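# Move one bottle from the cabinet to the bench

## Task

Take exactly one bottle out of the cabinet and leave it standing upright on the bench; the remaining two bottles must stay inside the cabinet.

## Robot and tools

Robot: two UR-type six-joint arms, left_arm and right_arm, each on its own carriage on a shared floor track. Each has a Robotiq 140 mm gripper whose fingers can fold when pushed. left_rail carries left_arm and is always the carriage on the +y side; right_rail carries right_arm. Carriage names do not match image sides.

Scene frame: fixed to the table. The table top is z = 0, +z is up, +x is the direction the arms face, +y is to their left. The track runs along y at x = 0, with y = 0 at its middle. The table edge is at x = 0.17 m. Each arm base sits at x = 0, y = its carriage position_m, z = 0.04 m. Positions are in metres, orientations are quaternions (w,x,y,z), and velocities are in m/s and rad/s. end_effector_position is the point between the closed pads; fingertips reach about 33 mm beyond it. Gripper fingers point along its +z and close along its y. Printed hand positions can be off by a few centimetres.

execute_actions(actions, cameras): actions is a list holding one action, or an empty list, which returns the state, all camera images and the scene number. An action can hold:
- rows: up to 15 rows. Each row lasts one 1/30 s control step and has 18 numbers in [-1, 1]. The first 9 are left_arm: shoulder pan, shoulder lift, elbow, wrist 1, wrist 2, wrist 3, then gripper position, force_limit, speed. The last 9 are the same for right_arm.
- Joint numbers are offsets from the arm's Joint targets at the start of the call, not from the previous row, so sending the same offset again moves the arm further. Scale: 1.0 = 1.481 rad for the two shoulder joints and 2.222 rad for the other four.
- Gripper position: +1 is fully open (140 mm), the pads meet near -0.8, and -1 closes until blocked. force_limit (-1 soft to +1 hard) and speed (-1 slow to +1 fast) both start at +1. To leave a gripper unchanged, resend its last three values; a 0 there is a real command.
- steps: 1 to 450, default 15. After the last row, each arm keeps heading to the last target.
- until: stop conditions on left_rail or right_rail fields, e.g. {"left_rail": {"position_status": ["!=", "moving"]}}, or {"all": {"status": "ended"}}.
- left_rail / right_rail: position_m (left -0.8 to 1.5, right -1.5 to 0.8, an absolute place on the track), speed_m_s (0.01 to 1), acceleration_factor (0.1 to 1), or {"stop": true}.

To drive a carriage, send position_m, then an action that waits until position_status is no longer moving. Let it arrive before placing the gripper. Keep the carriages at least 0.78 m apart.

move(target, speed, blend, stop_force, zero, blocking, cameras): target is one 18-number row (layout as above), or a list of up to 15 rows. Every row's offsets count from the same starting Joint targets. speed is in rad/s for the joint with farthest to go, 0.01 to 3.14, default 0.5. blend (rad) rounds corners in a list. stop_force is 4 to 120 N and ends an arm's path on contact; use it with a low speed when touching. Leave it out when pulling away from a contact. zero (default true) re-zeroes the sensor first. blocking=false returns early; call wait or stop before sending more. The result adds a move: line such as done, off_target, held or fault.

wait(seconds 0 to 10): the robot holds its last commands. stop(): brakes a running move; the fingers keep going. zoom_image(camera, region [x0,y0,x1,y1] pixels, at most 504 square): enlarges part of the latest image. zero_wrist_force(arm) re-zeroes that arm's sensor. read_manual gives licence texts only. finished_scene(scene = this scene's number) ends the scene irreversibly, so only call it once the bottle stands on the bench and the robot is clear.

Cameras: cam_high, cam_low, cam_front, cam_side, cam_left_wrist, cam_right_wrist, each 896x504.

Result lines:
- Joint positions, velocities and targets: per arm, the rail in metres, then six joints in rad.
- Joint torques.
- Wrist force and torque, in the gripper's own axes.
- Tool commands.
- object_status: 0 moving, 1 blocked while opening, 2 blocked while closing (a grip), 3 reached the requested position or the pads met.
- position_measured: counts, 3 open to 230 pads meeting.
- Carriage position_m, position_status (moving, done, contact_stop, time_out, stopped, stopped_with_arm, stopped_for_other_arm, stopped_for_other_carriage) and position_answer.
- Warnings such as "joint command not followed" (the clearance check altered the command), "joint sent to its limit" and MOTOR HOT.

Gripping: close with position -1 and confirm object_status 2. Grip with the fingertip quarter of the pads; a narrow bottle held near the palm may slip. To grip harder, raise force_limit and change position slightly (e.g. -1 to -0.98). Fingers pressed tip-first onto a surface fold silently.

Avoid:
- Dropping or knocking over bottles. Anything that leaves the table, or lands on the track or the metal strip, is a failure.
- Releasing a bottle while it is moving.
- Hitting the cabinet or table hard, or arm-to-arm contact; closing a gripper on the other arm counts as a press.
- Joint torque beyond its load limit (wrist joints 46.9 N m, elbow 130 N m, shoulders 287 N m) or about 150 N of outside force. Either stops the arm for 10 s.
- Long stretched holds, which heat motors.
- Disturbing the two bottles that must stay in the cabinet.

Each tool is called after "Emit:" by a JSON object that holds its "name" and its "arguments".

## Session

Emit:
{"name": "execute_actions", "arguments": {"actions": []}}

Scene clock: 0.00 s.
left_arm: end_effector_position=(+0.3563, +1.0931, +0.5790) position_measured=3 object_status=3 end_effector_quat_wxyz=(+0.000, +0.000, +1.000, +0.000) | right_arm: end_effector_position=(+0.3563, -1.0543, +0.5790) position_measured=3 object_status=3 end_effector_quat_wxyz=(+0.000, +0.000, +1.000, +0.000)
Joint positions: left_arm=[1.015 -0.281 -2.157 1.821 -1.235 -1.571 -0.281] | right_arm=[-1.133 -0.281 -2.157 1.821 -1.235 -1.571 -0.281]
Joint velocities: within noise
Joint torques (N m): no reading
Wrist force (N): no reading
Wrist torque (N m): no reading
Wrist force, peak (N): no reading
Joint targets: left_arm=[1.015 -0.281 -2.157 1.821 -1.235 -1.571 -0.281] | right_arm=[-1.133 -0.281 -2.157 1.821 -1.235 -1.571 -0.281]
Tool commands: left_gripper/position=+1.0 left_gripper/force_limit=+1.0 left_gripper/speed=+1.0 right_gripper/position=+1.0 right_gripper/force_limit=+1.0 right_gripper/speed=+1.0
left_rail: position_m=1.015 position_status=done
right_rail: position_m=-1.133 position_status=done

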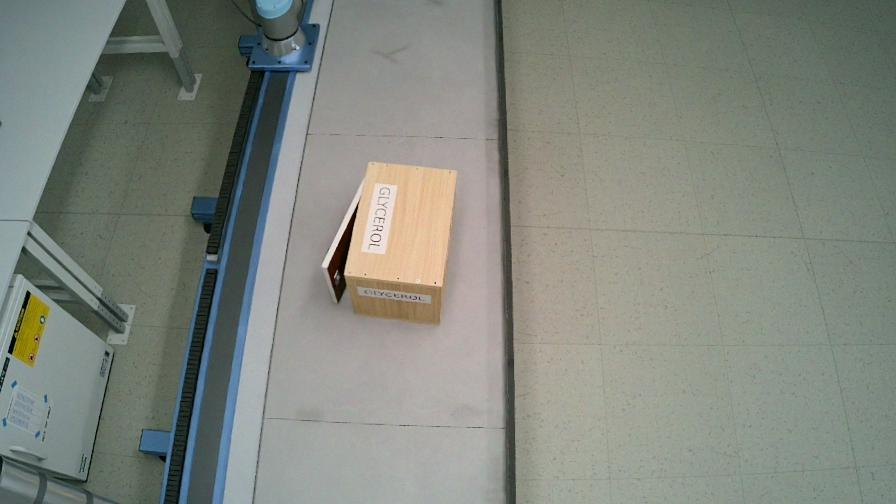

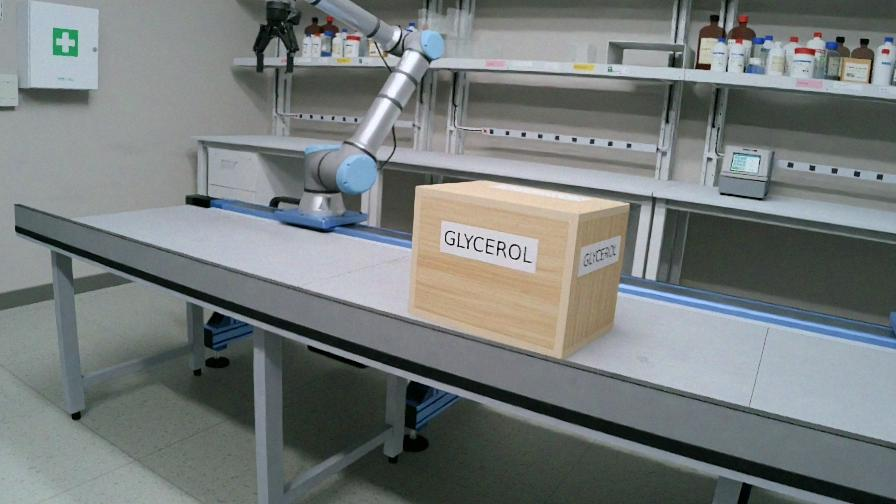

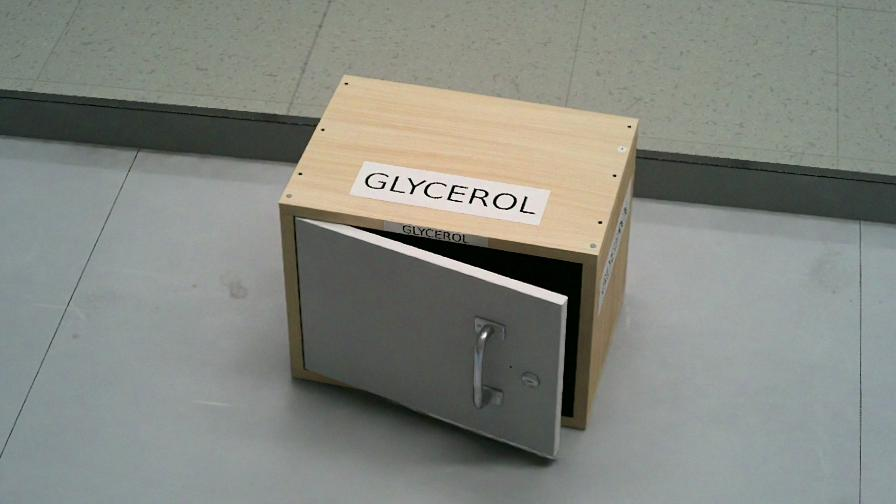

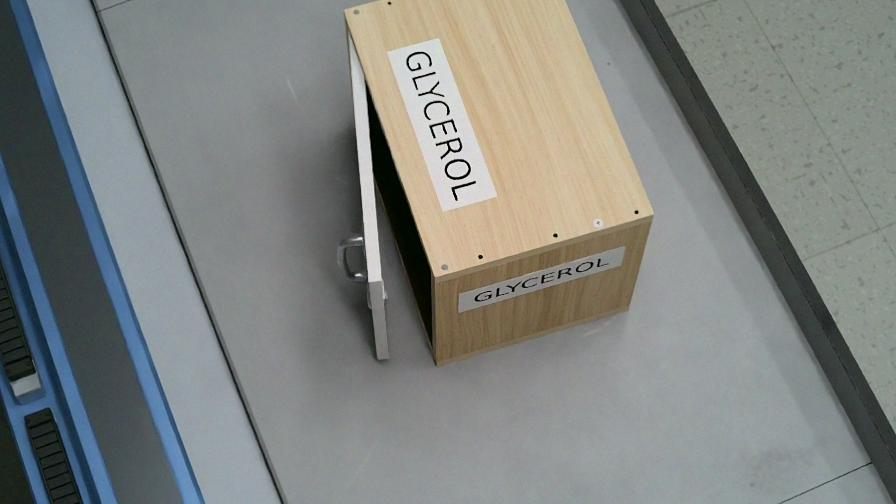

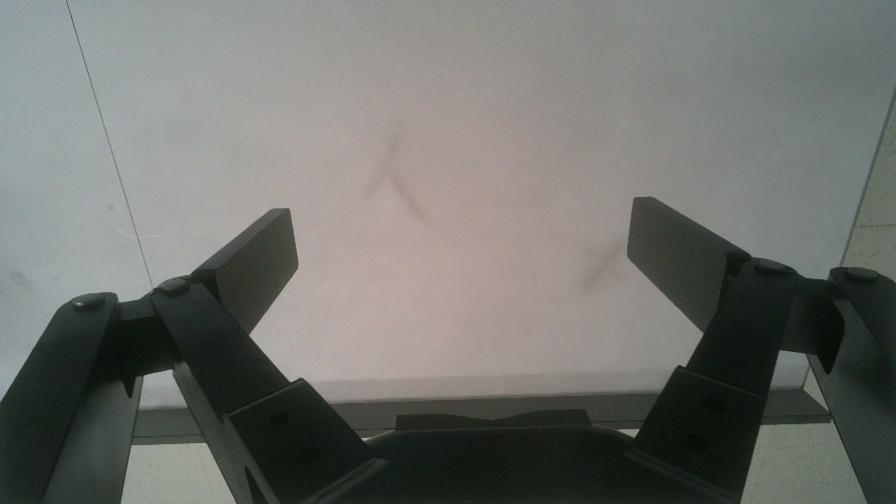

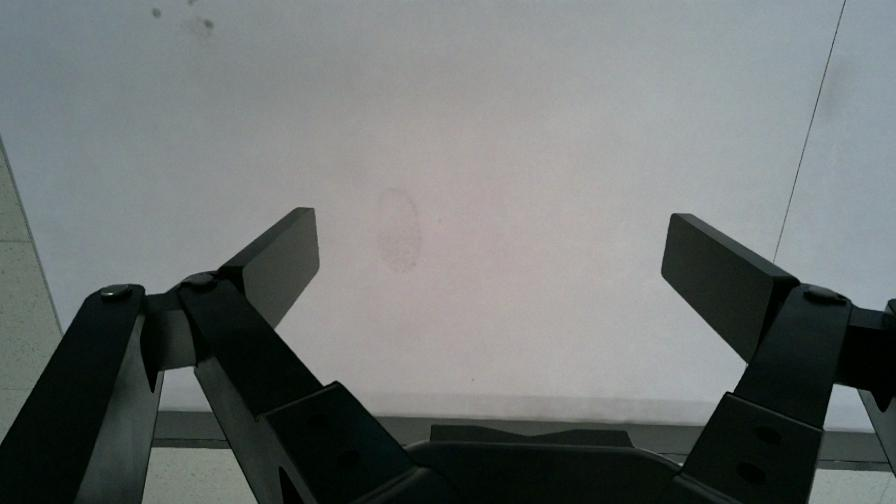

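Emit:
{"name": "execute_actions", "arguments": {"actions": [{"right_rail":{"position_m":-0.35},"steps":150,"until":{"right_rail":{"position_status":["!=","moving"]}}}]}}

Emit:
{"name": "move", "arguments": {"target": [0,0,0,0,0,0,1,1,1,0.2807,0.0945,0.0982,-0.1612,0,-0.4428,-1,-1,-0.5], "cameras": ["all"]}}

Scene clock: 12.43 s.
left_arm: end_effector_position=(+0.3563, +1.0931, +0.5790) position_measured=3 object_status=3 end_effector_quat_wxyz=(+0.000, +0.000, +1.000, +0.000) | right_arm: end_effector_position=(+0.3563, -0.2714, +0.5790) position_measured=3 object_status=3 end_effector_quat_wxyz=(+0.000, +0.000, +1.000, +0.000)
Joint positions: left_arm=[1.015 -0.281 -2.157 1.821 -1.235 -1.571 -0.281] | right_arm=[-0.35 -0.281 -2.157 1.821 -1.235 -1.571 -0.281]
Joint torques (N m): left_arm=[-0.98 0.22 -51.28 -4.34 -0.62 0.21] | right_arm=[-1.8 -0.45 -45.74 -4.83 -0.05 0.93]
Wrist force (N): left_arm=[-0.3 0.2 0.2] | right_arm=[0.0 -0.5 -0.1]
Wrist torque (N m): left_arm=[0.05 0.06 0.00] | right_arm=[-0.12 0.01 0.01]
Wrist force, peak (N): left_arm=[0.3 0.6 0.6] | right_arm=[0.2 -2.6 -0.5]
Joint targets: left_arm=[1.015 -0.281 -2.157 1.821 -1.235 -1.571 -0.281] | right_arm=[-0.350 -0.281 -2.157 1.821 -1.235 -1.571 -0.281]
Tool commands: left_gripper/position=+1.0 left_gripper/force_limit=+1.0 left_gripper/speed=+1.0 right_gripper/position=+1.0 right_gripper/force_limit=+1.0 right_gripper/speed=+1.0
left_rail: position_m=1.015 position_status=done
right_rail: position_m=-0.350 position_status=done

Scene clock: 15.03 s.
left_arm: end_effector_position=(+0.3563, +1.0931, +0.5790) position_measured=3 object_status=3 end_effector_quat_wxyz=(+0.000, +0.000, +1.000, +0.000) | right_arm: end_effector_position=(+0.3996, -0.1199, +0.4202) position_measured=232 object_status=3 end_effector_quat_wxyz=(+0.000, -0.644, +0.765, +0.000)
Joint positions: left_arm=[1.015 -0.281 -2.157 1.821 -1.235 -1.571 -0.281] | right_arm=[-0.35 0.135 -2.017 2.039 -1.593 -1.571 -1.264]
Joint torques (N m): left_arm=[0.36 0.16 -51.3 -4.37 -0.49 0.45] | right_arm=[11.87 -1.55 -37.26 -6.3 0.03 -3.15]
Wrist force (N): left_arm=[0.0 0.3 0.2] | right_arm=[0.1 -1.5 -0.3]
Wrist torque (N m): left_arm=[0.07 0.01 0.00] | right_arm=[-0.32 -0.02 0.23]
Wrist force, peak (N): left_arm=[0.3 1.0 0.3] | right_arm=[0.9 -1.3 -1.4]
Joint targets: left_arm=[1.015 -0.281 -2.157 1.821 -1.235 -1.571 -0.281] | right_arm=[-0.350 0.135 -2.017 2.039 -1.593 -1.571 -1.264]
left_rail: position_m=1.015 position_status=done
right_rail: position_m=-0.350 position_status=done
move: done
camera_calibration:
cam_right_wrist: T_world_to_cam=[[-0.985149, 0.167329, -0.0384983, 0.443373], [0.143473, 0.925404, 0.350774, -0.0986477], [0.0943212, 0.340042, -0.935668, 0.579513], [0, 0, 0, 1]] pos_world=[0.396282, -0.179959, 0.593904]

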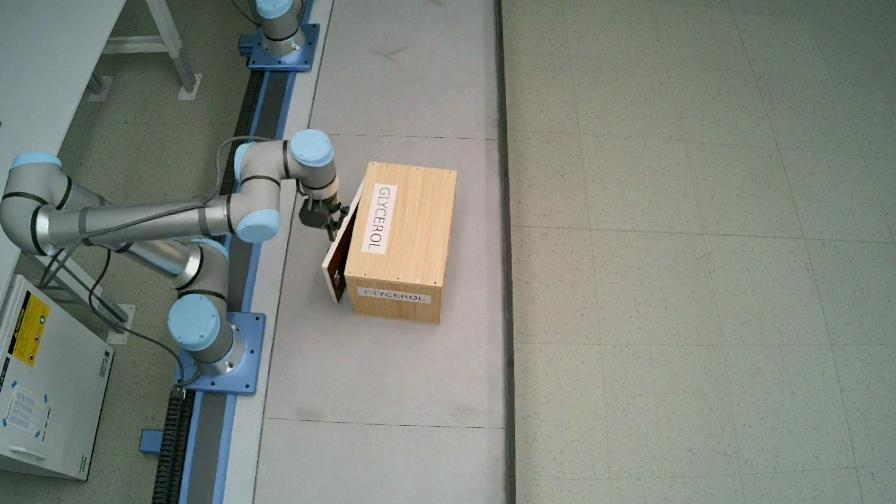

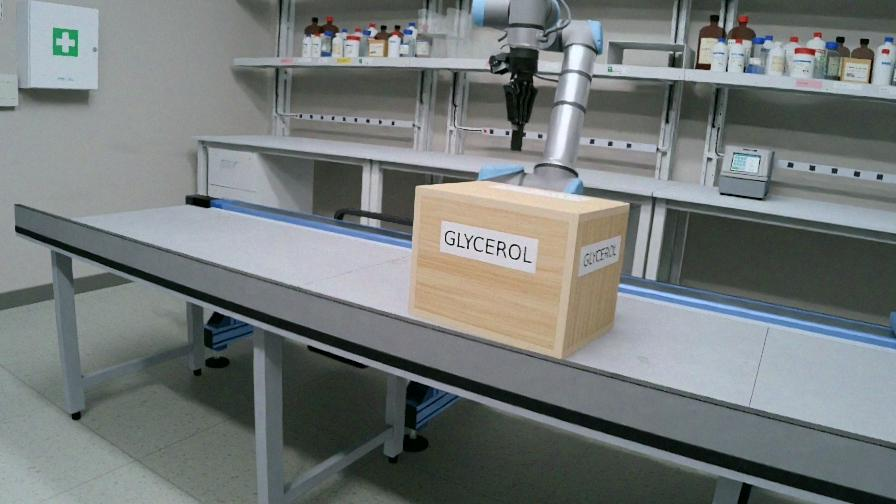

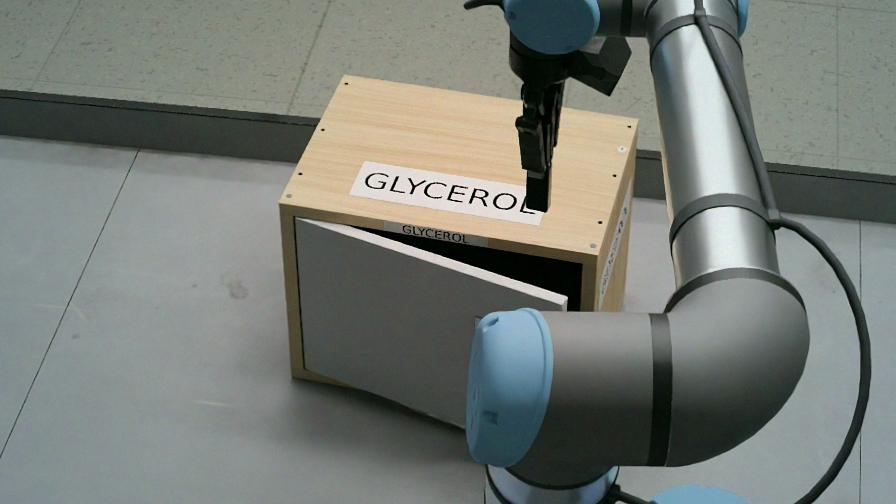

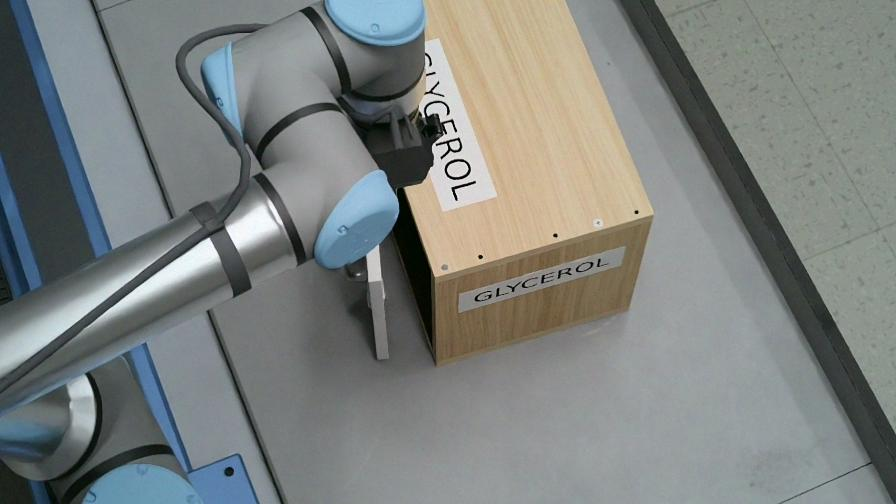

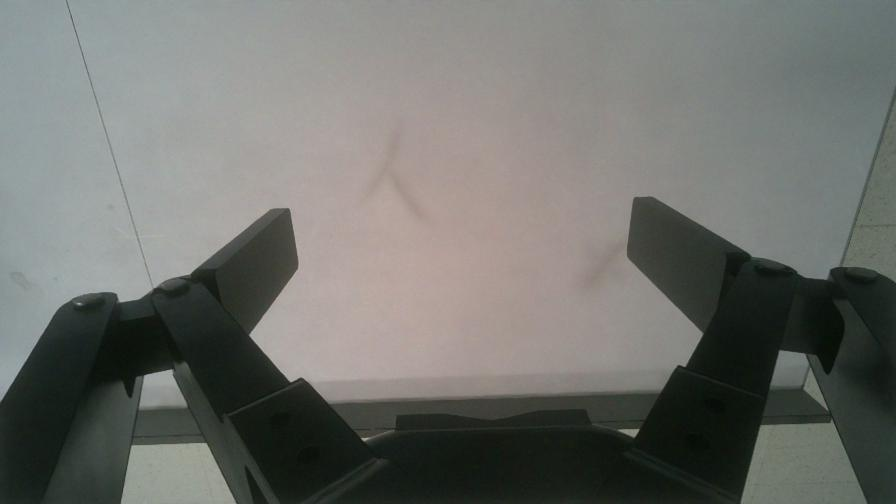

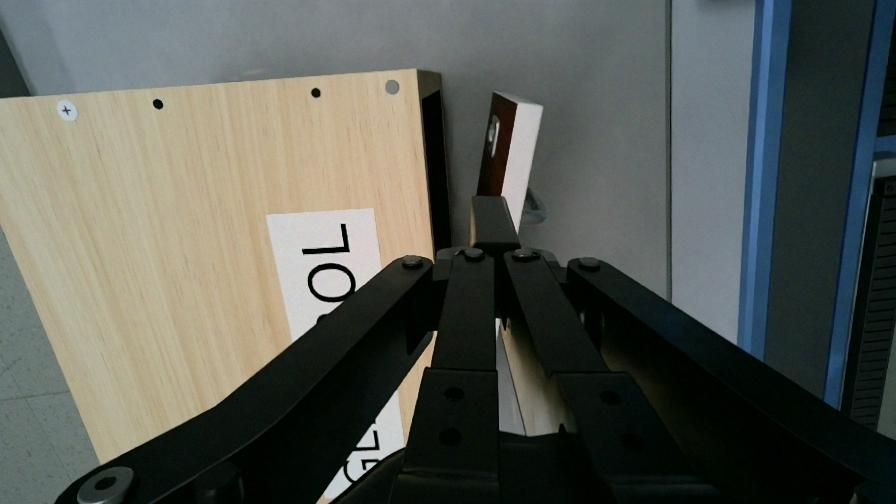

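Emit:
{"name": "move", "arguments": {"target": [[0,0,0,0,0,0,1,1,1,-0.0288,0.004,0.0145,-0.0171,0,-0.0196,-1,-1,-0.5],[0,0,0,0,0,0,1,1,1,-0.0288,0.0319,0.1005,-0.1216,0,-0.0196,-1,-1,-0.5]], "speed": [0.1,0.12], "stop_force": 12, "cameras": ["cam_right_wrist","cam_front"]}}

Scene clock: 20.70 s.
left_arm: end_effector_position=(+0.3563, +1.0931, +0.5790) position_measured=3 object_status=3 end_effector_quat_wxyz=(+0.000, +0.000, +1.000, +0.000) | right_arm: end_effector_position=(+0.4111, -0.1369, +0.2797) position_measured=232 object_status=3 end_effector_quat_wxyz=(+0.000, -0.644, +0.765, +0.000)
Joint positions: left_arm=[1.015 -0.281 -2.157 1.821 -1.235 -1.571 -0.281] | right_arm=[-0.35 0.093 -1.97 2.262 -1.863 -1.571 -1.308]
Joint torques (N m): left_arm=[-0.37 0.39 -51.76 -4.17 -0.63 0.39] | right_arm=[-16.48 0.06 -35.51 -6.72 -0.12 -2.91]
Wrist force (N): left_arm=[-0.4 0.1 0.3] | right_arm=[0.5 -1.3 -0.6]
Wrist torque (N m): left_arm=[0.03 0.10 0.00] | right_arm=[-0.28 -0.14 0.26]
Wrist force, peak (N): left_arm=[-0.5 0.9 -0.1] | right_arm=[0.2 -1.8 -0.6]
Joint targets: left_arm=[1.015 -0.281 -2.157 1.821 -1.235 -1.571 -0.281] | right_arm=[-0.350 0.093 -1.970 2.262 -1.863 -1.571 -1.308]
left_rail: position_m=1.015 position_status=done
right_rail: position_m=-0.350 position_status=done
move: done
camera_calibration:
cam_right_wrist: T_world_to_cam=[[-0.985361, 0.166147, -0.0382084, 0.452054], [0.142478, 0.925619, 0.350614, -0.0347857], [0.0936198, 0.340038, -0.93574, 0.453049], [0, 0, 0, 1]] pos_world=[0.407978, -0.196963, 0.453405]
Images, in order (width x height): cam_front 896x504, cam_right_wrist 896x504.

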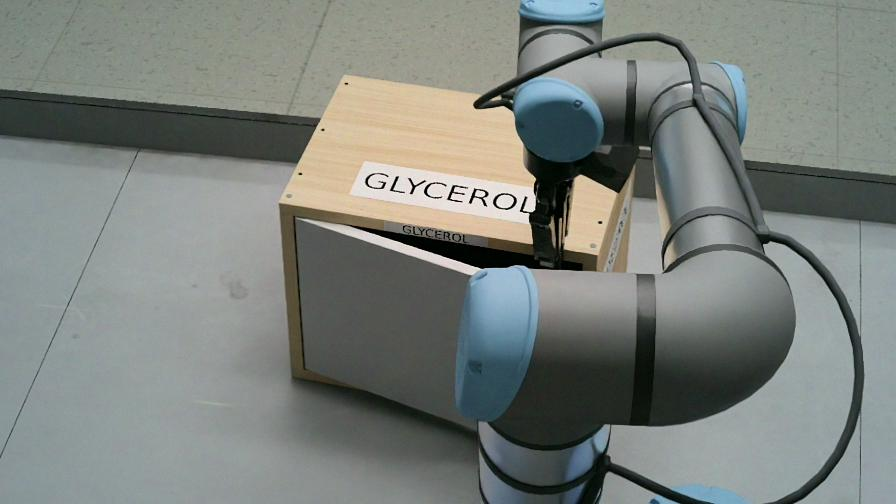

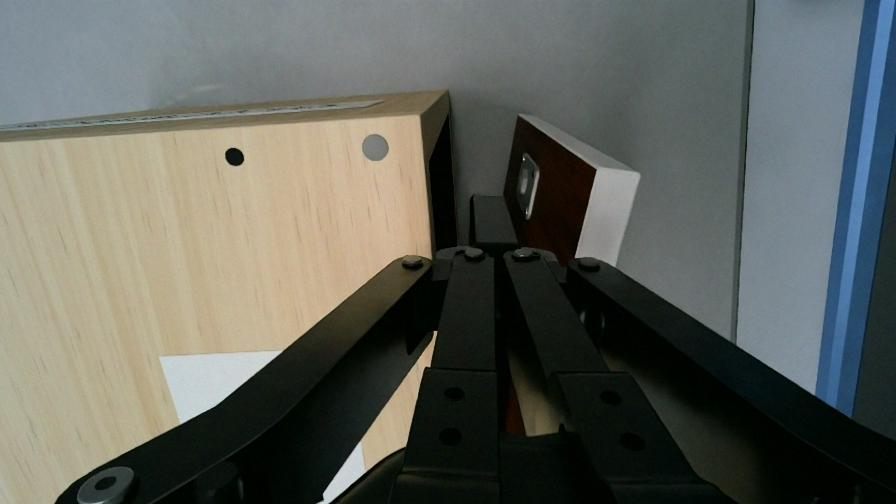

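Emit:
{"name": "move", "arguments": {"target": [[0,0,0,0,0,0,1,1,1,0.096,-0.1165,0.0376,0.0401,0,0.235,-1,-1,-0.5],[0,0,0,0,0,0,1,1,1,0.3246,-0.1168,0.0377,0.0402,0,0.5675,-1,-1,-0.5],[0,0,0,0,0,0,1,1,1,0.5426,0.0136,-0.0052,-0.0038,0,0.8928,-1,-1,-0.5],[0,0,0,0,0,0,1,1,1,0.651,0.1792,-0.0837,-0.0356,0,0.95,-1,-1,-0.5],[0,0,0,0,0,0,1,1,1,0.6741,0.2942,-0.1561,-0.0399,0,1.0,-1,-1,-0.5]], "speed": [0.3,0.35,0.35,0.2,0.2], "blend": 0.04, "stop_force": 35, "cameras": ["all"]}}

Scene clock: 32.73 s.
left_arm: end_effector_position=(+0.3563, +1.0931, +0.5790) position_measured=3 object_status=3 end_effector_quat_wxyz=(+0.000, +0.000, +1.000, +0.000) | right_arm: end_effector_position=(+0.1559, +0.3272, +0.2794) position_measured=232 object_status=3 end_effector_quat_wxyz=(+0.000, -0.088, +0.996, +0.000)
Joint positions: left_arm=[1.015 -0.281 -2.157 1.821 -1.235 -1.571 -0.281] | right_arm=[-0.35 1.091 -1.534 1.916 -1.952 -1.571 0.914]
Joint torques (N m): left_arm=[0.67 0.26 -51.79 -4 -0.69 0.13] | right_arm=[14.48 -40.13 -56.13 -7.07 2 3.51]
Wrist force (N): left_arm=[0.0 0.4 0.2] | right_arm=[-0.1 -2.4 -0.7]
Wrist torque (N m): left_arm=[0.09 0.00 0.00] | right_arm=[-0.24 0.16 -0.03]
Wrist force, peak (N): left_arm=[-0.4 0.3 0.8] | right_arm=[0.9 -4.2 -0.5]
Joint targets: left_arm=[1.015 -0.281 -2.157 1.821 -1.235 -1.571 -0.281] | right_arm=[-0.350 1.091 -1.534 1.916 -1.952 -1.571 0.914]
left_rail: position_m=1.015 position_status=done
right_rail: position_m=-0.350 position_status=done
move: done
camera_calibration:
cam_right_wrist: T_world_to_cam=[[-0.17922, 0.983043, -0.0388123, -0.26939], [0.918871, 0.181355, 0.350409, -0.305308], [0.351506, 0.0271366, -0.935792, 0.38104], [0, 0, 0, 1]] pos_world=[0.0983214, 0.309851, 0.453101]

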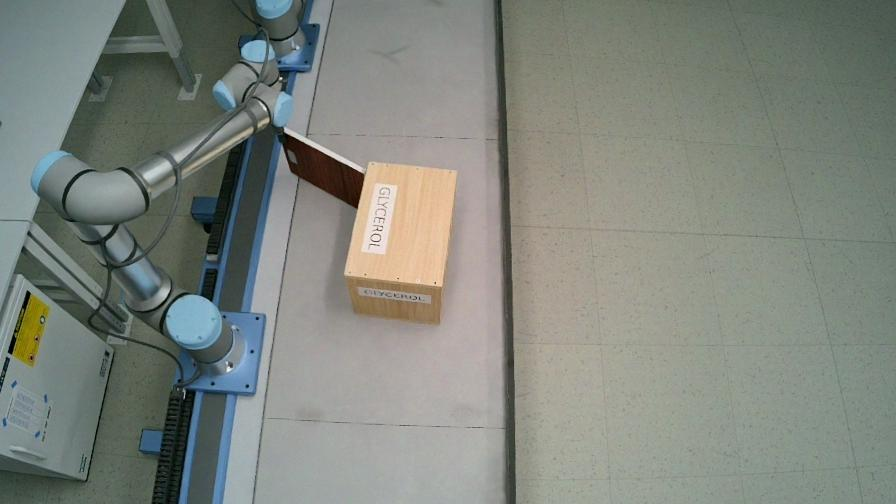

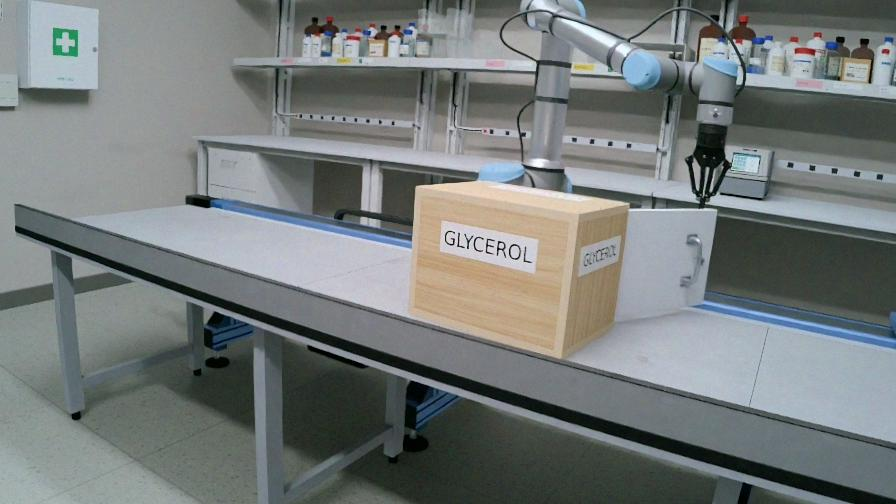

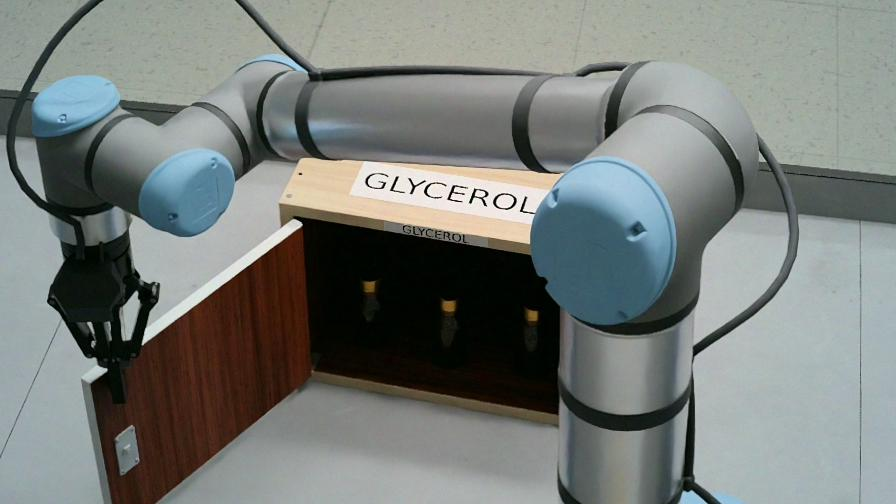

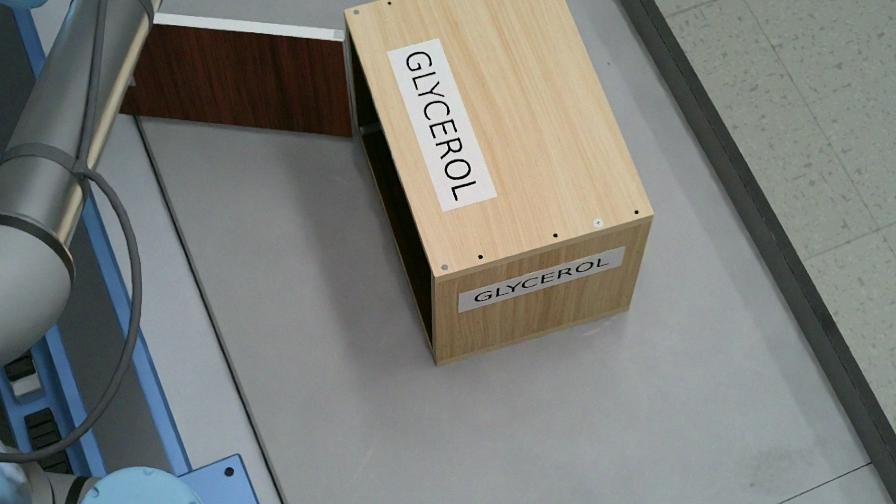

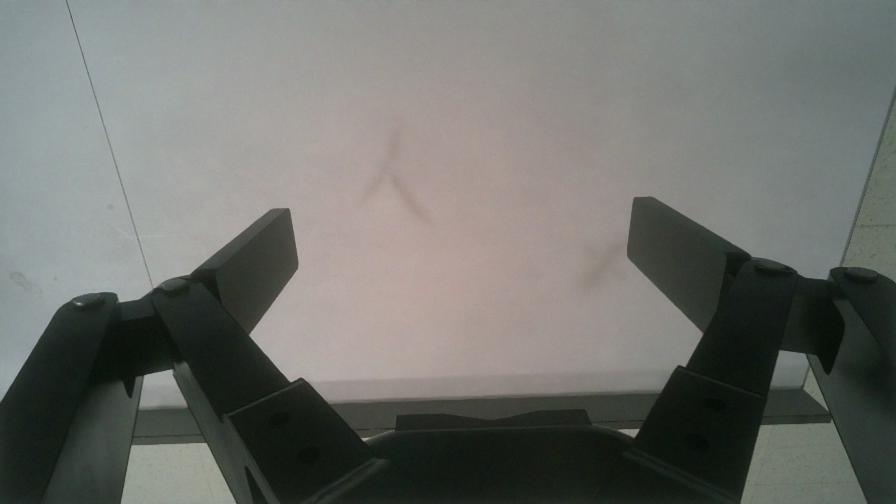

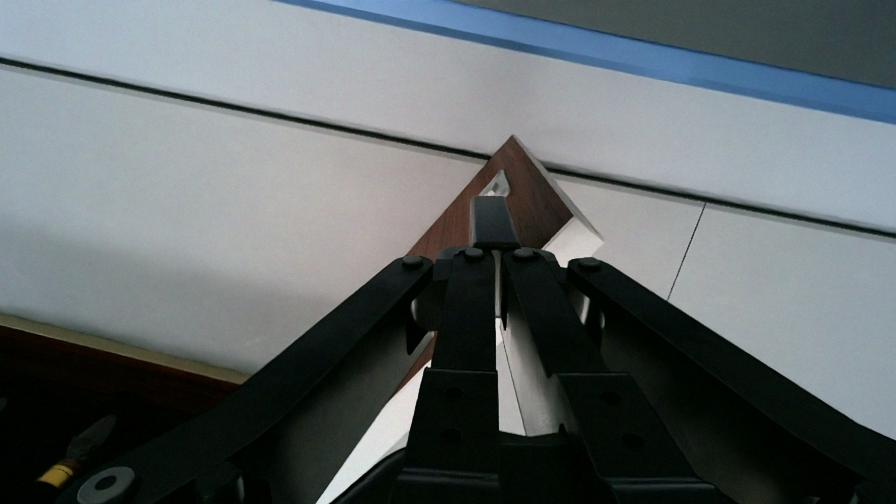

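Emit:
{"name": "zoom_image", "arguments": {"camera": "cam_front", "region": [300, 210, 570, 430]}}

Emit:
{"name": "zoom_image", "arguments": {"camera": "cam_right_wrist", "region": [0, 300, 250, 504]}}

Scaled by 1.867 from the camera's 896x504 image, which has a finer 1280x720 frame.

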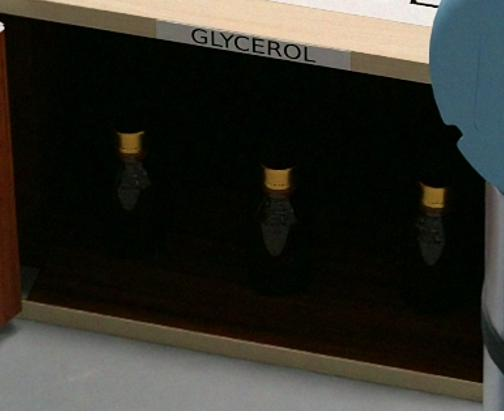

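Scaled by 2.016 from the camera's 896x504 image, which has a finer 1280x720 frame.

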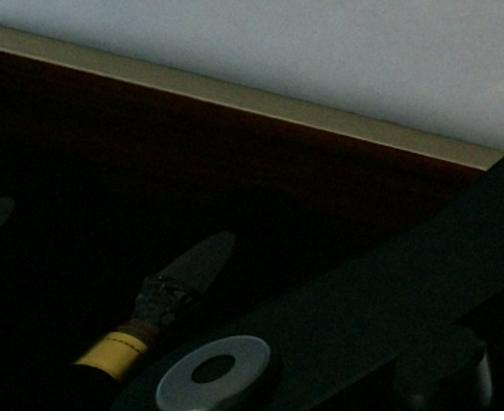

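Emit:
{"name": "move", "arguments": {"target": [[0,0,0,0,0,0,1,1,1,-0.0817,-0.1127,-0.0434,0.1182,0,0,-1,-1,-0.5],[0,0,0,0,0,0,1,1,1,-0.0058,-0.1045,0.2036,0.5726,-0.8861,-0.4113,-1,-1,-0.5],[0,0,0,0,0,0,1,1,1,-0.0058,0.0902,0.255,0.3915,-0.8861,-0.4113,-1,-1,-0.5]], "speed": [0.3,0.6,0.3], "blend": [0.05,0.05,0], "cameras": ["all"]}}

Emit:
{"name": "zoom_image", "arguments": {"camera": "cam_right_wrist", "region": [200, 40, 700, 440]}}

Scene clock: 43.43 s.
left_arm: end_effector_position=(+0.3563, +1.0931, +0.5790) position_measured=3 object_status=3 end_effector_quat_wxyz=(+0.000, +0.000, +1.000, +0.000) | right_arm: end_effector_position=(+0.3258, -0.0739, +0.4038) position_measured=232 object_status=3 end_effector_quat_wxyz=(+0.032, -0.481, +0.618, -0.621) end_effector_velocity=(-0.001, -0.001, -0.001) end_effector_angular_velocity=(+0.003, +0.001, -0.004)
Joint positions: left_arm=[1.015 -0.281 -2.157 1.821 -1.235 -1.571 -0.281] | right_arm=[-0.35 1.037 -1.693 2.148 -1.086 -2.746 0.368]
Joint velocities: left_arm=[within noise] | right_arm=[0 0 -0.001 0.001 -0.001 0.005 0.001]
Joint torques (N m): left_arm=[-0.07 0.08 -52.4 -3.75 -0.46 0.11] | right_arm=[-17.96 -49.1 -52.37 -3.85 0.94 2.85]
Wrist force (N): left_arm=[0.0 0.4 0.1] | right_arm=[-1.4 1.6 0.3]
Wrist torque (N m): left_arm=[0.10 -0.01 0.00] | right_arm=[0.13 0.05 0.04]
Wrist force, peak (N): left_arm=[0.5 0.4 0.6] | right_arm=[-0.8 6.8 2.9]
Joint targets: left_arm=[1.015 -0.281 -2.157 1.821 -1.235 -1.571 -0.281] | right_arm=[-0.350 1.037 -1.693 2.148 -1.086 -2.746 0.368]
left_rail: position_m=1.015 position_status=done
right_rail: position_m=-0.350 position_status=done
move: held (right_arm; a check stopped the path); path passed 1 of 3 targets; limits=held; right_arm: the wrist 2 is farthest, 0.794 rad from its target
joint command not followed: on one or more control steps a check withheld the commanded joint targets of the right arm, and it was not sent them on those steps.
cause: the commanded joint targets, or the way to them, would bring two parts of the arm too close to each other (its gripper and another part of the arm, with joints 5 (wrist 1) to 7 (wrist 3) between them, 13 mm apart when it was first held).
camera_calibration:
cam_right_wrist: T_world_to_cam=[[-0.532157, -0.263107, -0.804726, 0.492364], [0.268977, 0.848706, -0.455357, 0.154121], [0.802783, -0.458774, -0.380875, 0.0417026], [0, 0, 0, 1]] pos_world=[0.187082, 0.0178731, 0.482281]

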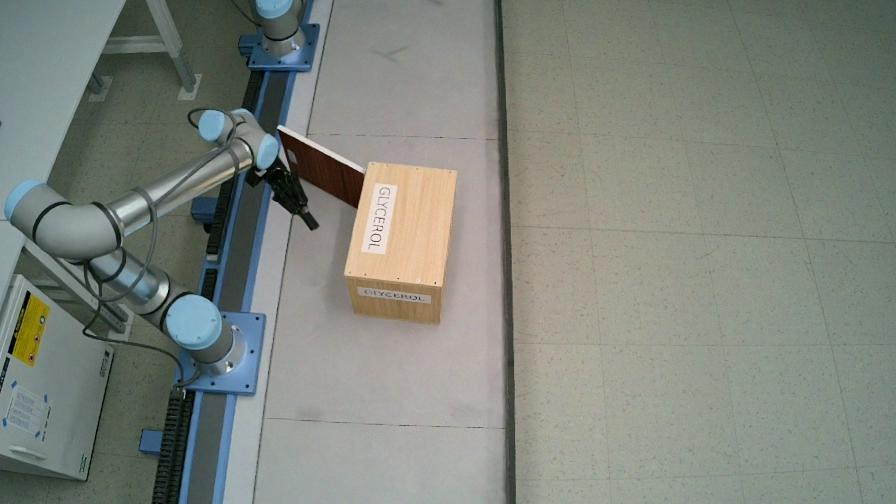

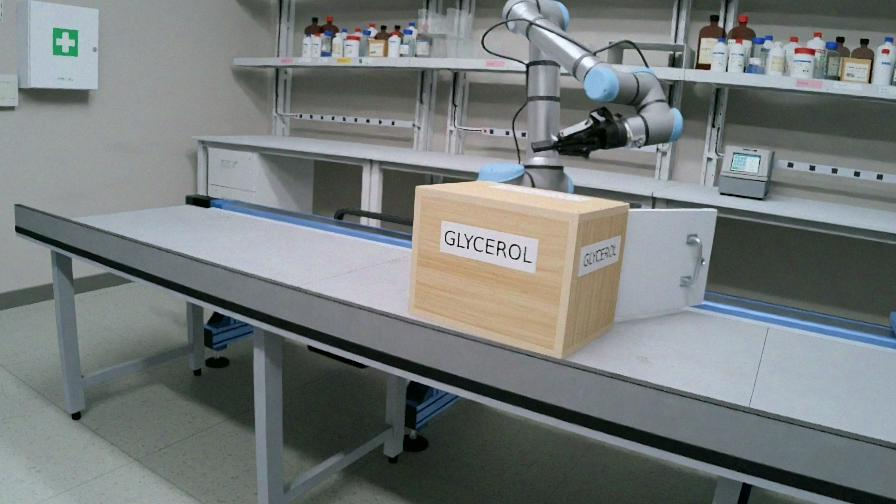

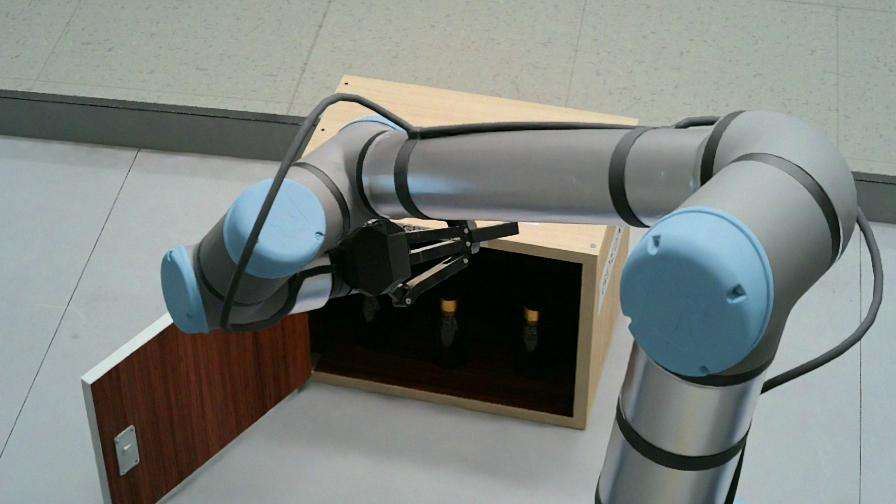

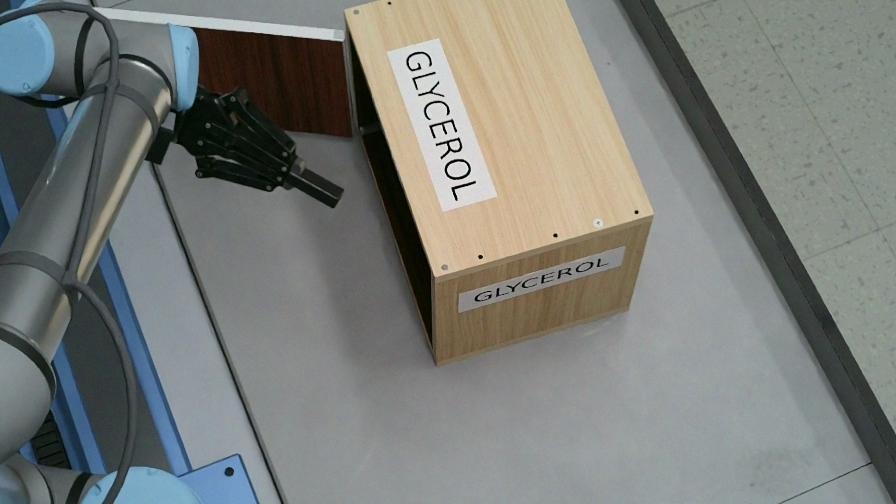

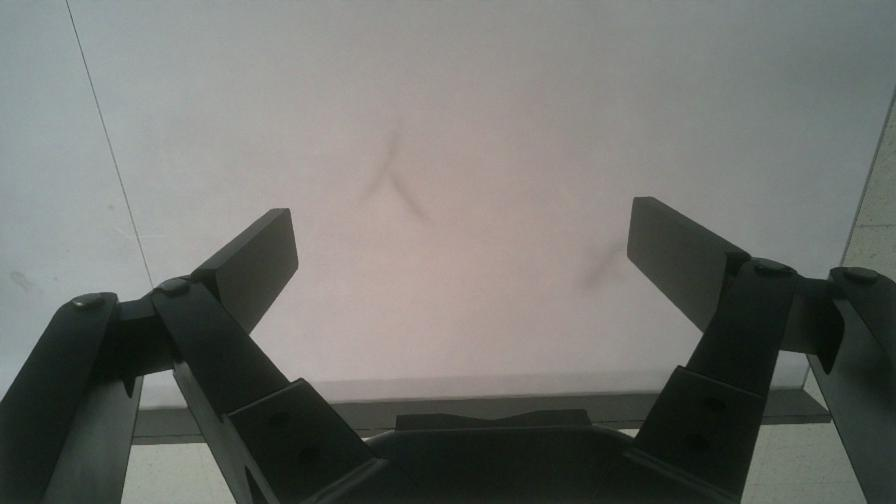

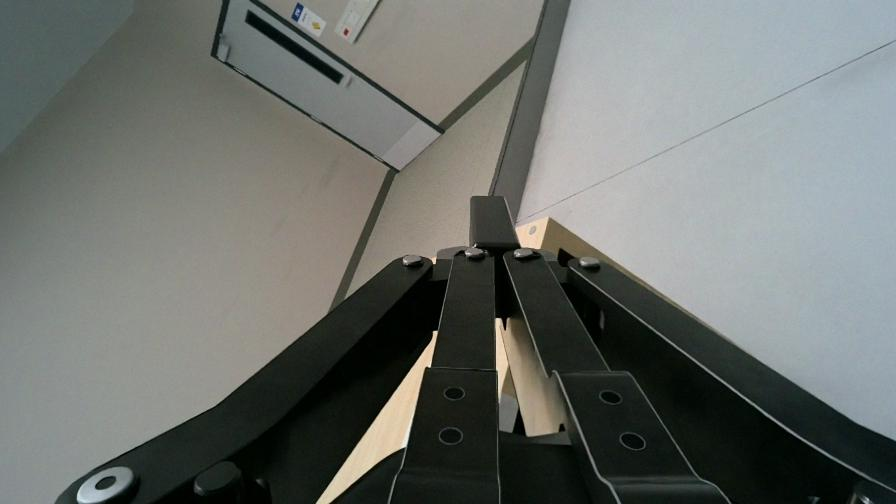

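Scaled by 1.008 from the camera's 896x504 image, which has a finer 1280x720 frame.

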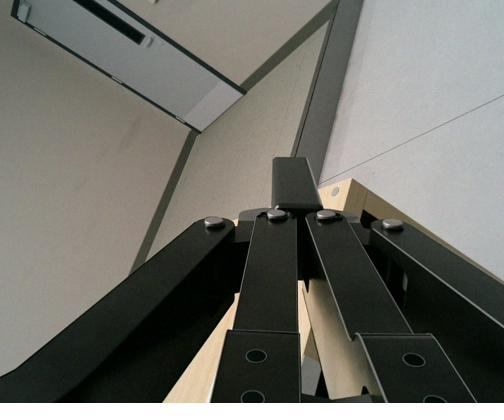

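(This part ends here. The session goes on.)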